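# Place the red bottle inside the gift bag

## Task

Get the red bottle inside the gift bag with the bag still upright, then finish with neither gripper touching the bottle, the packet or the bag.

## Robot and tools

Robot: two arms, left_arm and right_arm, each with a two-finger gripper and a wrist camera (cam_left_wrist, cam_right_wrist, both 672x504). Calibrated bases in the scene frame: left_arm at (-0.029, +0.361, 0) m, quat_wxyz (+1.000, 0, 0, +0.026); right_arm at (-0.053, -0.315, 0) m, quat_wxyz (+1.000, 0, 0, -0.009). A camera stand is fixed behind the arms.

Frames. Scene frame: origin at table-top height midway between the nominal bases, +x out over the table, +z up, left_arm on the +y side (arm names do not match image sides). Each arm reports its hand pose, velocities, Hand target and wrist-camera pose in its own base frame; the table and camera calibration of fixed things use the scene frame. The gripper's fingers point along its +z axis and close along its y axis; end_effector_position is the spot between the pads, just under 1 cm behind the tips. Reported positions and orientations can be off by a few cm, more at long reach.

execute_actions(actions, cameras). actions is a list of actions; each action is a list of 1 to 15 rows, one row per 1/30 s step; if fewer than 15, the final row is held for the remaining steps. Every row has 14 numbers in [-1, 1]: left_arm dx, dy, dz, rx, ry, rz, opening, then right_arm the same seven. The six pose numbers are offsets, not poses: they count from that arm's Hand target as it was when the action began, along that arm's base axes, and rotation is about the Hand target position. All rows inside one action share that start, but each new action starts from the updated Hand target, so repeating an offset keeps moving the arm. Scale: 1.0 = 0.6 m or 180 degrees; rx, ry, rz form one rotation vector. A translation longer than 1.0 is shortened. Six zeros re-command the current Hand target (also the way to make a stalled arm try again). opening is absolute: +1 fully open (about 87 mm between pads), +0.5 about 69 mm, 0 about 43 mm, -0.5 about 18 mm, -1 closed. A 0 there is a real command, so resend the present opening to keep a gripper as is. cameras: list of names, ["all"], or []; images come by default only with an empty actions list, which also reports the scene number and full state.

move(target, speed, blend, opening_speed, blocking, cameras). target is one 14-number row like above, or up to 15 such rows forming waypoints; every row is an offset from the same starting Hand targets, not from the previous row. Paths are straight, last at least 0.5 s and are cut off after 10 s. speed: m/s, 0.002 to 2.9, default 0.25, one value or one per waypoint; rotation rate is capped at twice that in rad/s. blend: corner rounding radius in m (0 = stop at each waypoint). opening_speed: opening change per second on the -1..+1 scale, at least 0.2. blocking=false returns after about 0.5 s while the move continues. Moves do not avoid obstacles or the other arm; faster moves lag, stray and hit harder. The result adds a move: line: done, off_target, moving, held or fault, plus limits=paced (pose clipped) or limits=held (steps withheld). done means within 10 mm and 2 degrees. Avoid paths close to an arm's own base; go around it.

wait(seconds 0 to 10) lets time pass holding commands. stop brakes a running move. zoom_image(camera, region [x0, y0, x1, y1] in pixels, at most 504 by 504) enlarges part of that camera's newest image. finished_scene(scene) ends the current scene, giving its number; make no further call in that reply.

Results show end_effector_position (m) and end_effector_quat_wxyz per arm, Hand target, Tool commands, grip_measured (same scale as opening; Joint positions list it 0 closed to 1 open), Joint positions, Joint velocities (omitted when all within noise), Joint torques (offset, noisy; joints 1-3 wrap at ±28 N m), motor temperatures, and for actions some per-step positions. Joint ranges (rad): waist -2.618 to 3.054, shoulder 0 to 3.142, elbow 0 to 3.142 (straight 2.901), wrist pitch ±1.571, wrist yaw ±1.571, wrist roll ±2.094.

Behaviour. Commanded orientation is clipped to 40 degrees from the measured one each step. Grippers often sag or stop short of the target and may tilt, especially at long reach; check pose after each move and send the missing offset or a corrective turn. Small moves may go nowhere or sideways. An arm blocked by something keeps pushing until re-commanded away past the contact.

Gripping: note grip_measured when the pads touch, then command about 0.04 below it for a firm hold (less for lighter); readings can be off by about 1 mm. Pad force is about 20 N; fast closing presses harder.

Avoid: dropping or releasing moving items, knocking the bag over, anything leaving the table, hitting fixtures, arms or grippers touching each other (a gripper must never close on the other's fingers), wrist-camera cables touching things (counts as contact), hard pushes. Loose items may get occasional small pushes. Motors heat when holding loads, stretched out or pushing unreachable poses: MOTOR HOT appears at 75 °C, at 90 °C the arm folds and idles, at 100 °C it goes limp.

Each tool is called after "Emit:" as name(argument=value, ...) on one line, values as JSON.

## Session

Emit:
execute_actions(actions=[])

Scene clock: 0.00 s.
left_arm: end_effector_position=(+0.3708, -0.0072, +0.0356) grip_measured=+1.000 end_effector_quat_wxyz=(+0.561, -0.001, +0.828, -0.025) | right_arm: end_effector_position=(+0.3753, -0.0452, +0.0536) grip_measured=+0.986 end_effector_quat_wxyz=(+0.585, +0.034, +0.809, -0.047)
Joint positions: left_arm=[0.006 1.557 0.326 0.852 0.047 -0.027 1] | right_arm=[-0.111 1.528 0.331 0.88 0.011 -0.036 0.993]
Joint velocities: within noise
Joint torques (N m): no reading
Motor temperatures (°C): left_arm=[29 33 33 29 26 28 29] | right_arm=[30 33 31 31 29 29 26]
Heat: left arm: 33 °C; right arm: 33 °C.
Hand target: left_arm +0.3753, -0.0071, +0.0430; +0.571, +0.000, +0.821, -0.025 | right_arm +0.3758, -0.0452, +0.0543; +0.584, +0.034, +0.810, -0.047
Tool commands: left_gripper/opening=+1.0 right_gripper/opening=+1.0
camera_calibration:
cam_left_wrist: T_world_to_cam=[[-0.0143868, -0.998111, 0.0597264, -0.00947631], [-0.948007, -0.00537648, -0.318204, 0.385526], [0.317924, -0.061199, -0.946139, 0.0555235], [0, 0, 0, 1]] pos_world=[0.347693, -0.00398766, 0.175775]
cam_right_wrist: T_world_to_cam=[[-0.0770566, -0.996576, 0.0299595, -0.0173742], [-0.934723, 0.061753, -0.349971, 0.390863], [0.346923, -0.0549714, -0.936281, 0.0587569], [0, 0, 0, 1]] pos_world=[0.343626, -0.0382218, 0.192324]

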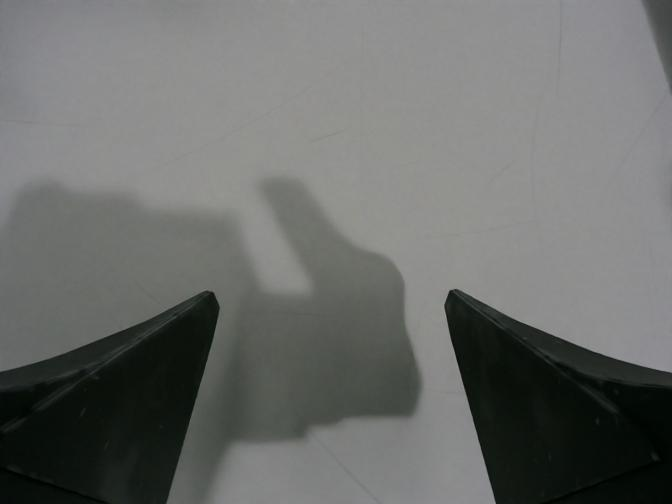

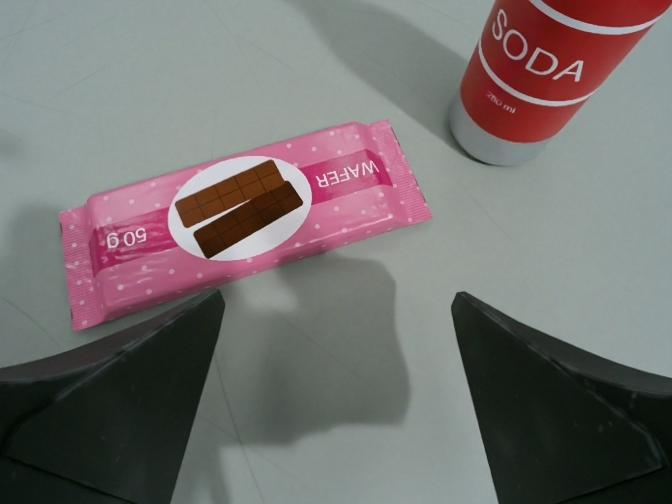

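Emit:
move(target=[-0.2,0,0.58,0,0.17,0,1,-0.02,-0.02,0.5,0,0.172,0,1], speed=0.35, cameras=["all"])

Scene clock: 2.73 s.
left_arm: end_effector_position=(+0.2556, -0.0079, +0.3893) grip_measured=+1.000 end_effector_quat_wxyz=(+0.389, -0.006, +0.921, -0.026) | right_arm: end_effector_position=(+0.3656, -0.0526, +0.3548) grip_measured=+0.986 end_effector_quat_wxyz=(+0.354, +0.019, +0.934, -0.047)
Joint positions: left_arm=[0.006 1.418 2.226 -1.579 0.047 -0.027 1] | right_arm=[-0.123 1.787 2.444 -1.498 0.02 -0.09 0.993]
Joint torques (N m): left_arm=[0.29 -2.26 4.9 1.38 0.08 0.01] | right_arm=[-0.49 -6.32 6.11 1.34 0.12 -0.2]
Heat: left arm: 34 °C; right arm: 33 °C.
Hand target: left_arm +0.2552, -0.0071, +0.3910; +0.334, -0.007, +0.942, -0.024 | right_arm +0.3638, -0.0571, +0.3543; +0.347, +0.020, +0.936, -0.055
Off the commanded pose: left_arm 0.002 m, 7 deg | right_arm 0.005 m, 1 deg.
joint sent to its limit (left arm) — joint 4 (wrist pitch), lower limit. The joint targets are off in orientation, not in position.
move: off_target (left_arm)
camera_calibration:
cam_left_wrist: T_world_to_cam=[[0.00990086, -0.997966, 0.0629676, -0.0404642], [-0.997652, -0.00559106, 0.068256, 0.251139], [-0.0677651, -0.0634956, -0.995679, 0.544676], [0, 0, 0, 1]] pos_world=[0.28786, -0.00439328, 0.527729]
cam_right_wrist: T_world_to_cam=[[-0.0440516, -0.997699, 0.0515366, -0.0542073], [-0.984307, 0.0521682, 0.168577, 0.321391], [-0.170878, -0.0433018, -0.98434, 0.550846], [0, 0, 0, 1]] pos_world=[0.408087, -0.0469964, 0.490834]

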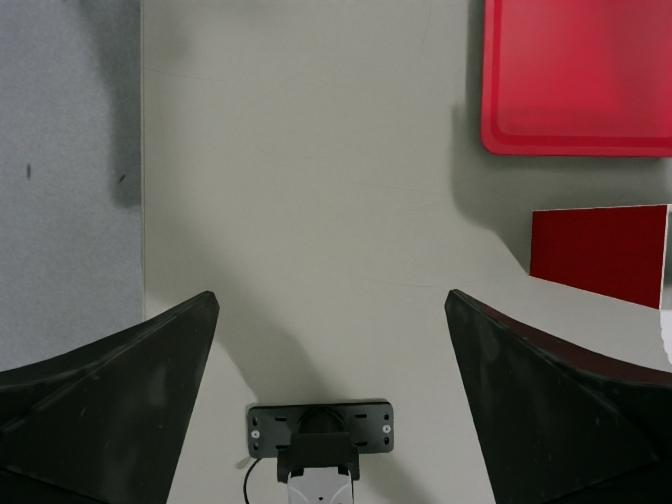

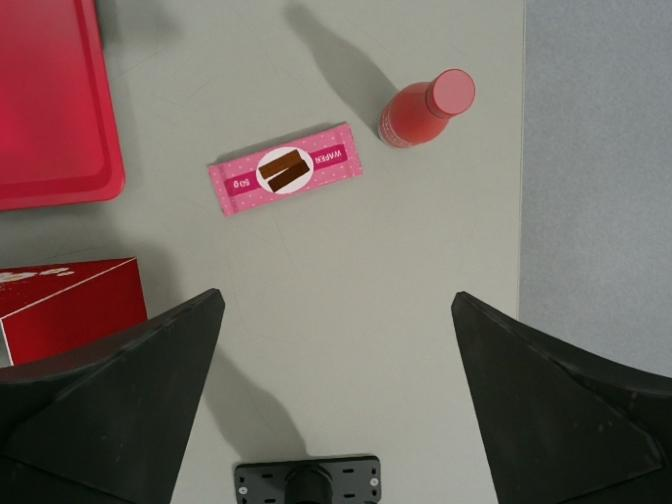

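Emit:
move(target=[0,0,0,0,0,0,1,0.0937,-0.128,-0.1655,0.0288,-0.0007,-0.076,1], speed=0.3, cameras=["cam_right_wrist"])

Scene clock: 5.33 s.
left_arm: end_effector_position=(+0.2556, -0.0079, +0.3893) grip_measured=+1.000 end_effector_quat_wxyz=(+0.389, -0.006, +0.921, -0.026) | right_arm: end_effector_position=(+0.4200, -0.1365, +0.2598) grip_measured=+0.986 end_effector_quat_wxyz=(+0.342, +0.143, +0.927, -0.062)
Joint positions: left_arm=[0.006 1.418 2.226 -1.579 0.047 -0.027 1] | right_arm=[-0.308 1.808 2.003 -1.057 0.016 -0.007 0.993]
Joint torques (N m): left_arm=[0.23 -2.4 5.07 1.41 0.08 0.01] | right_arm=[0.08 -9.33 4.77 1.52 -0.08 0.07]
Heat: left arm: 34 °C; right arm: 34 °C.
Hand target: left_arm +0.2552, -0.0071, +0.3910; +0.334, -0.007, +0.942, -0.024 | right_arm +0.4201, -0.1340, +0.2550; +0.338, +0.147, +0.928, -0.053
Off the commanded pose: left_arm 0.002 m, 7 deg | right_arm 0.005 m, 1 deg.
joint sent to its limit (left arm) — joint 4 (wrist pitch), lower limit. The joint targets are off in orientation, not in position.
move: off_target (left_arm)
camera_calibration:
cam_right_wrist: T_world_to_cam=[[-0.283898, -0.958827, -0.00717893, -0.00950547], [-0.942714, 0.277744, 0.184795, 0.404357], [-0.175193, 0.0592307, -0.982751, 0.478255], [0, 0, 0, 1]] pos_world=[0.462282, -0.149749, 0.395214]
Images, in order (width x height): cam_right_wrist 672x504.

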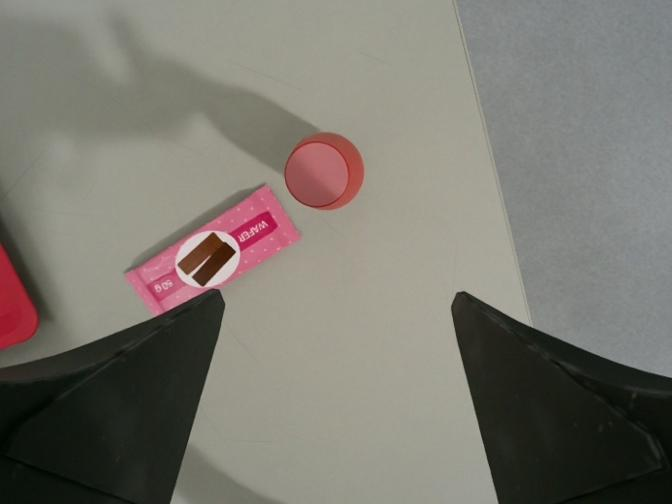

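Emit:
move(target=[[0,0,0,0,0,0,1,0.0773,-0.0133,-0.105,0,0,0,1],[0,0,0,0,0,0,1,0.0773,-0.0133,-0.105,0,0,0,-0.34]], speed=0.2, opening_speed=2.0, cameras=["cam_right_wrist"])

Scene clock: 7.83 s.
left_arm: end_effector_position=(+0.2556, -0.0079, +0.3893) grip_measured=+1.000 end_effector_quat_wxyz=(+0.389, -0.006, +0.921, -0.026) | right_arm: end_effector_position=(+0.4654, -0.1454, +0.1956) grip_measured=-0.274 end_effector_quat_wxyz=(+0.340, +0.145, +0.927, -0.057)
Joint positions: left_arm=[0.006 1.418 2.226 -1.579 0.047 -0.027 1] | right_arm=[-0.298 1.923 1.888 -0.832 0.015 0.006 0.363]
Joint torques (N m): left_arm=[0.31 -2.32 5.05 1.37 0.04 0.02] | right_arm=[0.62 -10.45 5.78 1.55 -0.04 0]
Heat: left arm: 34 °C; right arm: 34 °C.
Hand target: left_arm +0.2552, -0.0071, +0.3910; +0.334, -0.007, +0.942, -0.024 | right_arm +0.4664, -0.1419, +0.1920; +0.338, +0.147, +0.928, -0.053
Off the commanded pose: left_arm 0.002 m, 7 deg | right_arm 0.005 m, 1 deg.
joint sent to its limit (left arm) — joint 4 (wrist pitch), lower limit. The joint targets are off in orientation, not in position.
move: off_target (left_arm)
camera_calibration:
cam_right_wrist: T_world_to_cam=[[-0.283984, -0.958687, -0.0164808, -0.00361004], [-0.942352, 0.27589, 0.189362, 0.460172], [-0.176992, 0.0693064, -0.981769, 0.425774], [0, 0, 0, 1]] pos_world=[0.507978, -0.159927, 0.330813]
Images, in order (width x height): cam_right_wrist 672x504.

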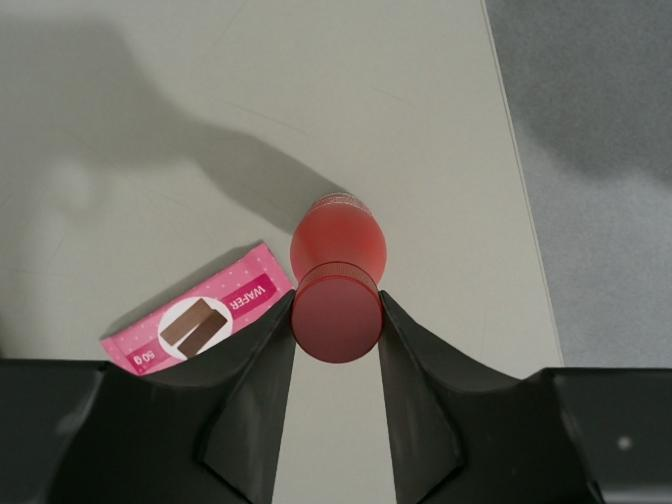

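Emit:
move(target=[[0,0,0,0,0,0,1,-0.044,0.037,0.18,0,0,0,-0.34],[0,0,0,0,0,0,1,-0.19,0.32,0.43,0,0,0.16,-0.34],[0,0,0,0,0,0,1,-0.342,0.61,0.447,0,0,0.322,-0.34]], blend=[0.06,0.08,0], speed=0.3, cameras=["all"])

Scene clock: 11.37 s.
left_arm: end_effector_position=(+0.2556, -0.0079, +0.3893) grip_measured=+1.000 end_effector_quat_wxyz=(+0.389, -0.006, +0.921, -0.026) | right_arm: end_effector_position=(+0.2585, +0.2229, +0.4467) grip_measured=-0.274 end_effector_quat_wxyz=(+0.458, -0.306, +0.817, +0.170)
Joint positions: left_arm=[0.006 1.418 2.226 -1.579 0.047 -0.027 1] | right_arm=[0.711 1.797 2.841 -1.595 -0.003 -0.004 0.363]
Joint torques (N m): left_arm=[0.23 -2.24 5.07 1.38 0.07 0.06] | right_arm=[0.57 -5.89 4.78 2.18 0.11 0.04]
Heat: left arm: 34 °C; right arm: 35 °C.
Hand target: left_arm +0.2552, -0.0071, +0.3910; +0.334, -0.007, +0.942, -0.024 | right_arm +0.2612, +0.2242, +0.4602; +0.321, -0.321, +0.883, +0.117
Off the commanded pose: left_arm 0.002 m, 7 deg | right_arm 0.014 m, 18 deg.
elbow stopped short (right arm): the move would have taken joint 3 (elbow) straighter than the controller allows.
joint read past its limit (right arm) — joint 4 (wrist pitch), lower limit.
joint sent to its limit (left arm) — joint 4 (wrist pitch), lower limit. The joint targets are off in orientation, not in position.
move: off_target (left_arm, right_arm); blend cut to 0.0567 m at target 1
camera_calibration:
cam_left_wrist: T_world_to_cam=[[0.00990086, -0.997966, 0.0629676, -0.0404642], [-0.997652, -0.00559106, 0.068256, 0.251139], [-0.0677651, -0.0634956, -0.995679, 0.544676], [0, 0, 0, 1]] pos_world=[0.28786, -0.00439328, 0.527729]
cam_right_wrist: T_world_to_cam=[[0.678715, -0.734288, -0.0128867, -0.00560029], [-0.729621, -0.672194, -0.125731, 0.413187], [0.0836606, 0.0947381, -0.991981, 0.541753], [0, 0, 0, 1]] pos_world=[0.259947, 0.222305, 0.589287]

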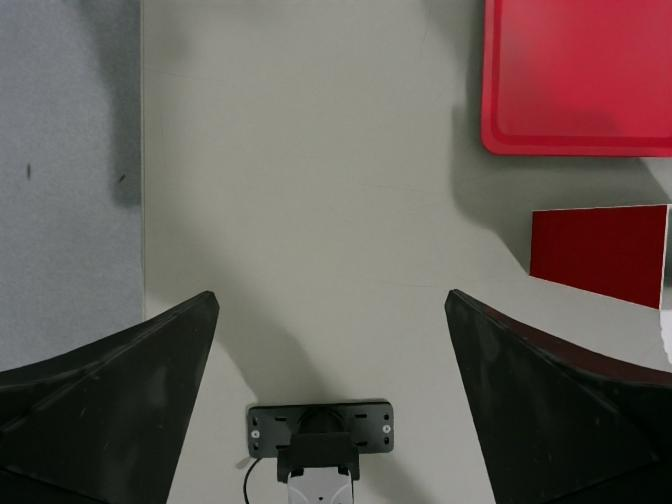

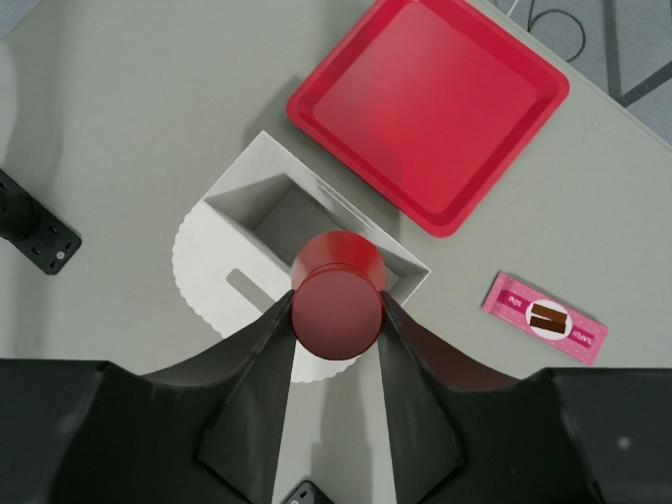

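Emit:
move(target=[[0,0,0,0,0,0,1,0.031,0.02,-0.217,0,0,0,-0.34],[0,0,0,0,0,0,1,0.0613,0.0363,-0.405,0,0,0,-0.34],[0,0,0,0,0,0,1,0.0613,0.0363,-0.440,0,0,0,-0.34],[0,0,0,0,0,0,1,0.0613,0.0363,-0.438,0,0,0,0.05],[0,0,0,0,0,0,1,-0.009,-0.034,-0.26,0,0,0,0.05]], blend=[0.03,0.005,0,0,0], speed=[0.25,0.25,0.06,0.06,0.25], cameras=["cam_right_wrist"])

Scene clock: 16.47 s.
left_arm: end_effector_position=(+0.2556, -0.0079, +0.3893) grip_measured=+1.000 end_effector_quat_wxyz=(+0.389, -0.006, +0.921, -0.026) | right_arm: end_effector_position=(+0.2561, +0.2050, +0.3043) grip_measured=+0.050 end_effector_quat_wxyz=(+0.328, -0.317, +0.882, +0.117)
Joint positions: left_arm=[0.006 1.418 2.226 -1.579 0.047 -0.027 1] | right_arm=[0.671 1.457 1.828 -1.23 -0.01 -0.015 0.525]
Joint torques (N m): left_arm=[0.17 -2.19 4.96 1.34 0.09 0.06] | right_arm=[-0.49 -4.52 6.52 1.28 -0.15 -0.24]
Heat: left arm: 34 °C; right arm: 36 °C.
Hand target: left_arm +0.2552, -0.0071, +0.3910; +0.334, -0.007, +0.942, -0.024 | right_arm +0.2558, +0.2037, +0.3043; +0.321, -0.321, +0.883, +0.117
Off the commanded pose: left_arm 0.002 m, 7 deg | right_arm 0.001 m, 1 deg.
joint sent to its limit (left arm) — joint 4 (wrist pitch), lower limit. The joint targets are off in orientation, not in position.
move: off_target (left_arm)
camera_calibration:
cam_right_wrist: T_world_to_cam=[[0.654979, -0.755347, -0.0212906, -0.00604752], [-0.740404, -0.647142, 0.181685, 0.285533], [-0.151013, -0.103236, -0.983126, 0.500255], [0, 0, 0, 1]] pos_world=[0.290916, 0.231857, 0.439808]
Images, in order (width x height): cam_right_wrist 672x504.

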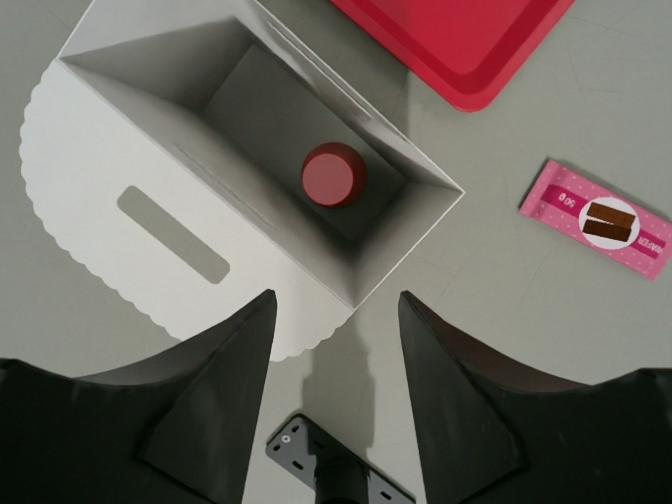

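Emit:
finished_scene(scene=2)

The scene is finished: the task was done.


## Next scene

The same job, from a new start.

Emit:
execute_actions(actions=[])

Scene clock: 0.00 s.
left_arm: end_effector_position=(+0.3006, +0.0350, +0.1330) grip_measured=+1.000 end_effector_quat_wxyz=(+0.479, +0.062, +0.869, +0.111) | right_arm: end_effector_position=(+0.3475, +0.0541, +0.1575) grip_measured=+0.986 end_effector_quat_wxyz=(+0.554, +0.008, +0.811, +0.191)
Joint positions: left_arm=[0.014 0.923 0.573 -0.198 -0.123 0.225 1] | right_arm=[-0.038 1.072 0.548 0.185 -0.34 0.224 0.993]
Joint velocities: within noise
Joint torques (N m): no reading
Motor temperatures (°C): left_arm=[28 31 30 27 26 28 28] | right_arm=[30 30 29 30 29 29 26]
Heat: left arm: 31 °C; right arm: 30 °C.
Hand target: left_arm +0.3033, +0.0352, +0.1392; +0.486, +0.061, +0.865, +0.112 | right_arm +0.3480, +0.0540, +0.1597; +0.555, +0.009, +0.810, +0.191
Tool commands: left_gripper/opening=+1.0 right_gripper/opening=+1.0
camera_calibration:
cam_left_wrist: T_world_to_cam=[[0.0153523, -0.970909, -0.238957, 0.0556451], [-0.990028, 0.0187093, -0.139624, 0.338275], [0.140033, 0.238718, -0.960939, 0.217527], [0, 0, 0, 1]] pos_world=[0.303587, -0.00423003, 0.269558]
cam_right_wrist: T_world_to_cam=[[0.229115, -0.917368, -0.325487, 0.021648], [-0.938402, -0.119306, -0.324295, 0.40217], [0.258665, 0.379738, -0.888195, 0.170819], [0, 0, 0, 1]] pos_world=[0.328253, 0.00297399, 0.289189]

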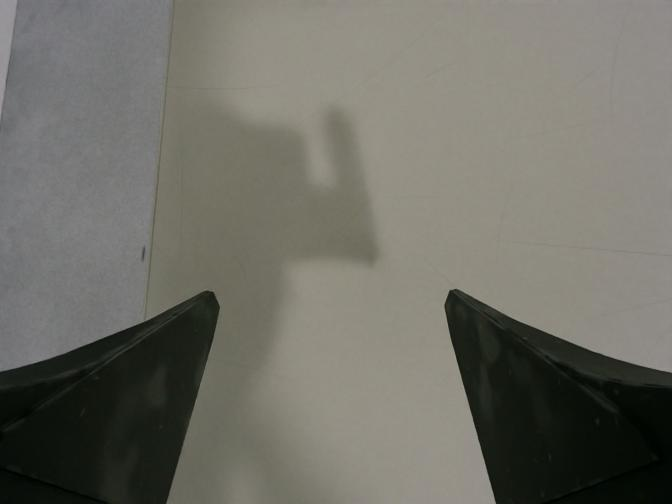

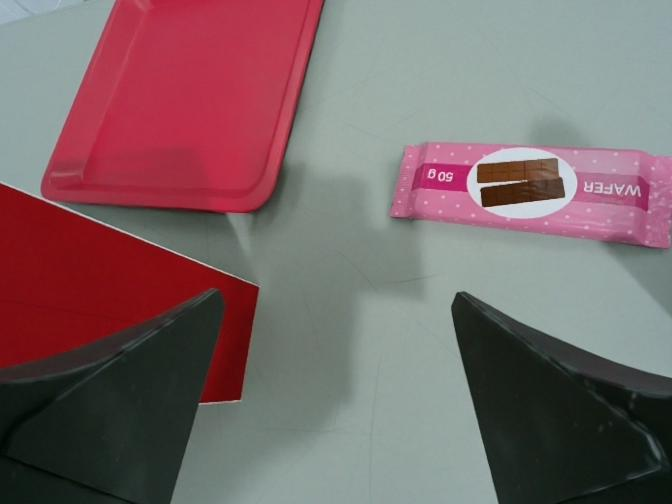

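Emit:
move(target=[0,0,0,0,0,0,1,0.02,-0.24,0.317,-0.0925,0.1759,-0.1337,1], speed=0.35, cameras=["cam_right_wrist"])

Scene clock: 3.03 s.
left_arm: end_effector_position=(+0.3006, +0.0350, +0.1330) grip_measured=+1.000 end_effector_quat_wxyz=(+0.479, +0.062, +0.869, +0.111) | right_arm: end_effector_position=(+0.3619, -0.0866, +0.3513) grip_measured=+0.986 end_effector_quat_wxyz=(+0.346, +0.147, +0.926, -0.047)
Joint positions: left_arm=[0.014 0.923 0.573 -0.198 -0.123 0.225 1] | right_arm=[-0.221 1.817 2.478 -1.521 0.047 0.076 0.993]
Joint torques (N m): left_arm=[-0.02 -1.94 8.55 1.67 -0.01 0.03] | right_arm=[0.06 -6.64 5.76 1.35 0.15 -0.15]
Heat: left arm: 31 °C; right arm: 31 °C.
Hand target: left_arm +0.3033, +0.0352, +0.1392; +0.486, +0.061, +0.865, +0.112 | right_arm +0.3600, -0.0899, +0.3500; +0.338, +0.147, +0.928, -0.054
Off the commanded pose: left_arm 0.007 m, 1 deg | right_arm 0.004 m, 1 deg.
move: done
camera_calibration:
cam_right_wrist: T_world_to_cam=[[-0.280389, -0.959164, -0.037221, 0.0318421], [-0.945986, 0.269546, 0.180152, 0.321017], [-0.162762, 0.0857231, -0.982934, 0.552985], [0, 0, 0, 1]] pos_world=[0.402611, -0.103391, 0.486902]
Images, in order (width x height): cam_right_wrist 672x504.

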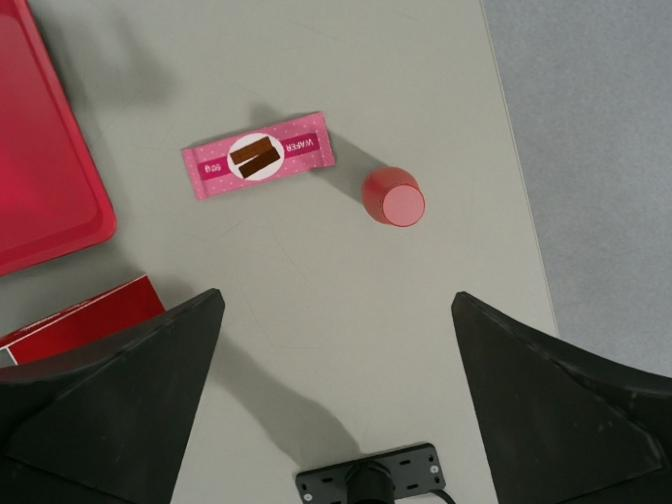

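Emit:
move(target=[[0,0,0,0,0,0,1,-0.057,-0.053,-0.16,0,0,0,1],[0,0,0,0,0,0,1,0.0233,-0.08,-0.265,0,0,0,1]], blend=[0.02,0], cameras=["cam_right_wrist"])

Scene clock: 5.20 s.
left_arm: end_effector_position=(+0.3006, +0.0350, +0.1330) grip_measured=+1.000 end_effector_quat_wxyz=(+0.479, +0.062, +0.869, +0.111) | right_arm: end_effector_position=(+0.3736, -0.1385, +0.1950) grip_measured=+0.986 end_effector_quat_wxyz=(+0.340, +0.152, +0.926, -0.058)
Joint positions: left_arm=[0.014 0.923 0.573 -0.198 -0.123 0.225 1] | right_arm=[-0.361 1.567 1.465 -0.765 -0.019 -0.028 0.993]
Joint torques (N m): left_arm=[-0.14 -1.88 8.75 1.69 -0.01 0.05] | right_arm=[0.16 -7.57 5.55 1.57 -0.21 -0.21]
Heat: left arm: 31 °C; right arm: 31 °C.
Hand target: left_arm +0.3033, +0.0352, +0.1392; +0.486, +0.061, +0.865, +0.112 | right_arm +0.3740, -0.1379, +0.1910; +0.338, +0.147, +0.928, -0.054
Off the commanded pose: left_arm 0.007 m, 1 deg | right_arm 0.004 m, 1 deg.
move: done
camera_calibration:
cam_right_wrist: T_world_to_cam=[[-0.29752, -0.954508, -0.0199001, -0.0167984], [-0.938506, 0.288581, 0.189544, 0.372187], [-0.175178, 0.0750694, -0.981671, 0.408581], [0, 0, 0, 1]] pos_world=[0.415876, -0.154112, 0.330212]
Images, in order (width x height): cam_right_wrist 672x504.

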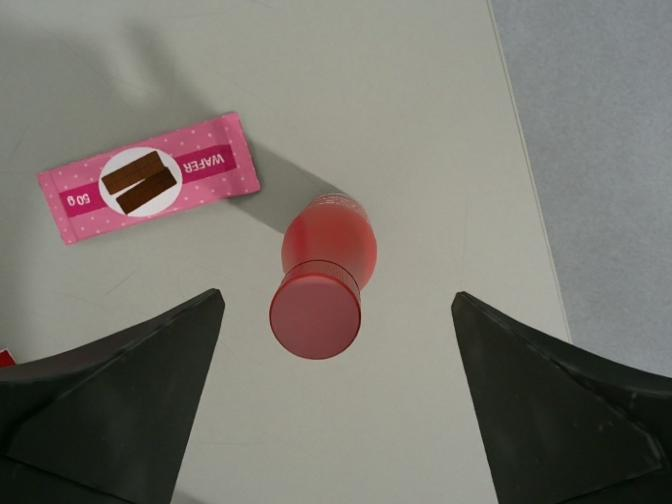

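Emit:
move(target=[[0,0,0,0,0,0,1,0.0033,0.0113,0,0,0,0,1],[0,0,0,0,0,0,1,0.0033,0.0113,0,0,0,0,-0.34],[0,0,0,0,0,0,1,-0.023,0.038,0.182,0,0,0,-0.34],[0,0,0,0,0,0,1,-0.048,0.313,0.432,0,0,0.16,-0.34],[0,0,0,0,0,0,1,-0.1767,0.6,0.448,0,0,0.322,-0.34]], blend=[0,0,0.05,0.08,0], speed=0.3, opening_speed=2.0, cameras=["cam_right_wrist"])

Scene clock: 10.57 s.
left_arm: end_effector_position=(+0.3006, +0.0350, +0.1330) grip_measured=+1.000 end_effector_quat_wxyz=(+0.479, +0.062, +0.869, +0.111) | right_arm: end_effector_position=(+0.2646, +0.2205, +0.4436) grip_measured=-0.273 end_effector_quat_wxyz=(+0.454, -0.306, +0.820, +0.167)
Joint positions: left_arm=[0.014 0.923 0.573 -0.198 -0.123 0.225 1] | right_arm=[0.687 1.806 2.841 -1.595 -0.018 -0.017 0.363]
Joint torques (N m): left_arm=[-0.17 -1.91 8.73 1.67 0.01 0.02] | right_arm=[0.38 -6.06 5.04 2.28 0.13 0.02]
Heat: left arm: 32 °C; right arm: 32 °C.
Hand target: left_arm +0.3033, +0.0352, +0.1392; +0.486, +0.061, +0.865, +0.112 | right_arm +0.2681, +0.2221, +0.4598; +0.322, -0.321, +0.883, +0.117
Off the commanded pose: left_arm 0.007 m, 1 deg | right_arm 0.017 m, 18 deg.
elbow stopped short (right arm): the move would have taken joint 3 (elbow) straighter than the controller allows.
joint read past its limit (right arm) — joint 4 (wrist pitch), lower limit.
move: off_target (right_arm)
camera_calibration:
cam_right_wrist: T_world_to_cam=[[0.676126, -0.736713, -0.0103764, -0.0115302], [-0.7326, -0.670719, -0.1159, 0.411629], [0.0784251, 0.0859645, -0.993207, 0.54218], [0, 0, 0, 1]] pos_world=[0.266835, 0.220985, 0.586085]
Images, in order (width x height): cam_right_wrist 672x504.

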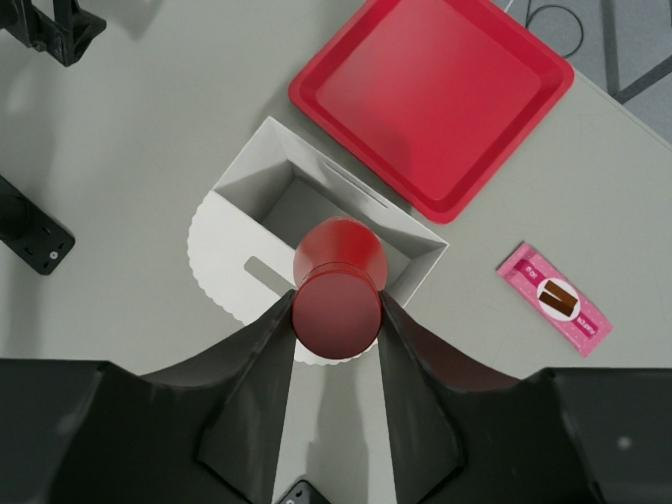

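Emit:
move(target=[[0,0,0,0,0,0,1,0.0265,0.0065,-0.013,0,0,0,-0.34],[0,0,0,0,0,0,1,0.0667,0.0265,-0.217,0,0,0,-0.34],[0,0,0,0,0,0,1,0.0948,0.0465,-0.405,0,0,0,-0.34],[0,0,0,0,0,0,1,0.0948,0.0465,-0.440,0,0,0,-0.34],[0,0,0,0,0,0,1,0.0948,0.0465,-0.438,0,0,0,0.05],[0,0,0,0,0,0,1,0.0245,-0.0238,-0.26,0,0,0,0.05]], blend=[0.01,0.03,0.005,0,0,0], speed=[0.15,0.25,0.25,0.06,0.06,0.25], cameras=["cam_right_wrist"])

Scene clock: 16.77 s.
left_arm: end_effector_position=(+0.3006, +0.0350, +0.1330) grip_measured=+1.000 end_effector_quat_wxyz=(+0.479, +0.062, +0.869, +0.111) | right_arm: end_effector_position=(+0.2832, +0.2091, +0.3043) grip_measured=+0.050 end_effector_quat_wxyz=(+0.329, -0.317, +0.882, +0.116)
Joint positions: left_arm=[0.014 0.923 0.573 -0.198 -0.123 0.225 1] | right_arm=[0.621 1.543 1.905 -1.221 -0.042 -0.054 0.525]
Joint torques (N m): left_arm=[0.01 -1.91 8.68 1.71 0.01 0.03] | right_arm=[-0.21 -5.65 6.75 1.3 -0.17 -0.22]
Heat: left arm: 33 °C; right arm: 33 °C.
Hand target: left_arm +0.3033, +0.0352, +0.1392; +0.486, +0.061, +0.865, +0.112 | right_arm +0.2828, +0.2078, +0.3038; +0.322, -0.321, +0.883, +0.117
Off the commanded pose: left_arm 0.007 m, 1 deg | right_arm 0.001 m, 1 deg.
elbow stopped short (right arm): the move would have taken joint 3 (elbow) straighter than the controller allows.
move: done
camera_calibration:
cam_right_wrist: T_world_to_cam=[[0.654915, -0.755437, -0.0200625, -0.0210033], [-0.740804, -0.647022, 0.18048, 0.308642], [-0.149322, -0.103336, -0.983374, 0.504419], [0, 0, 0, 1]] pos_world=[0.31772, 0.235956, 0.439908]
Images, in order (width x height): cam_right_wrist 672x504.

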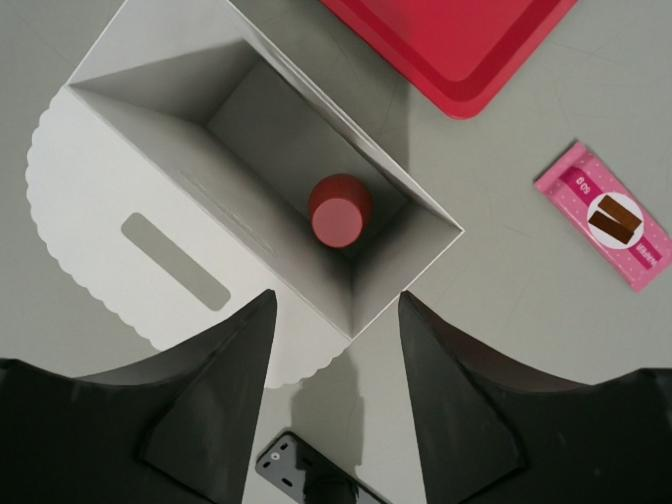

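Emit:
finished_scene(scene=3)

The scene is finished: the task was done.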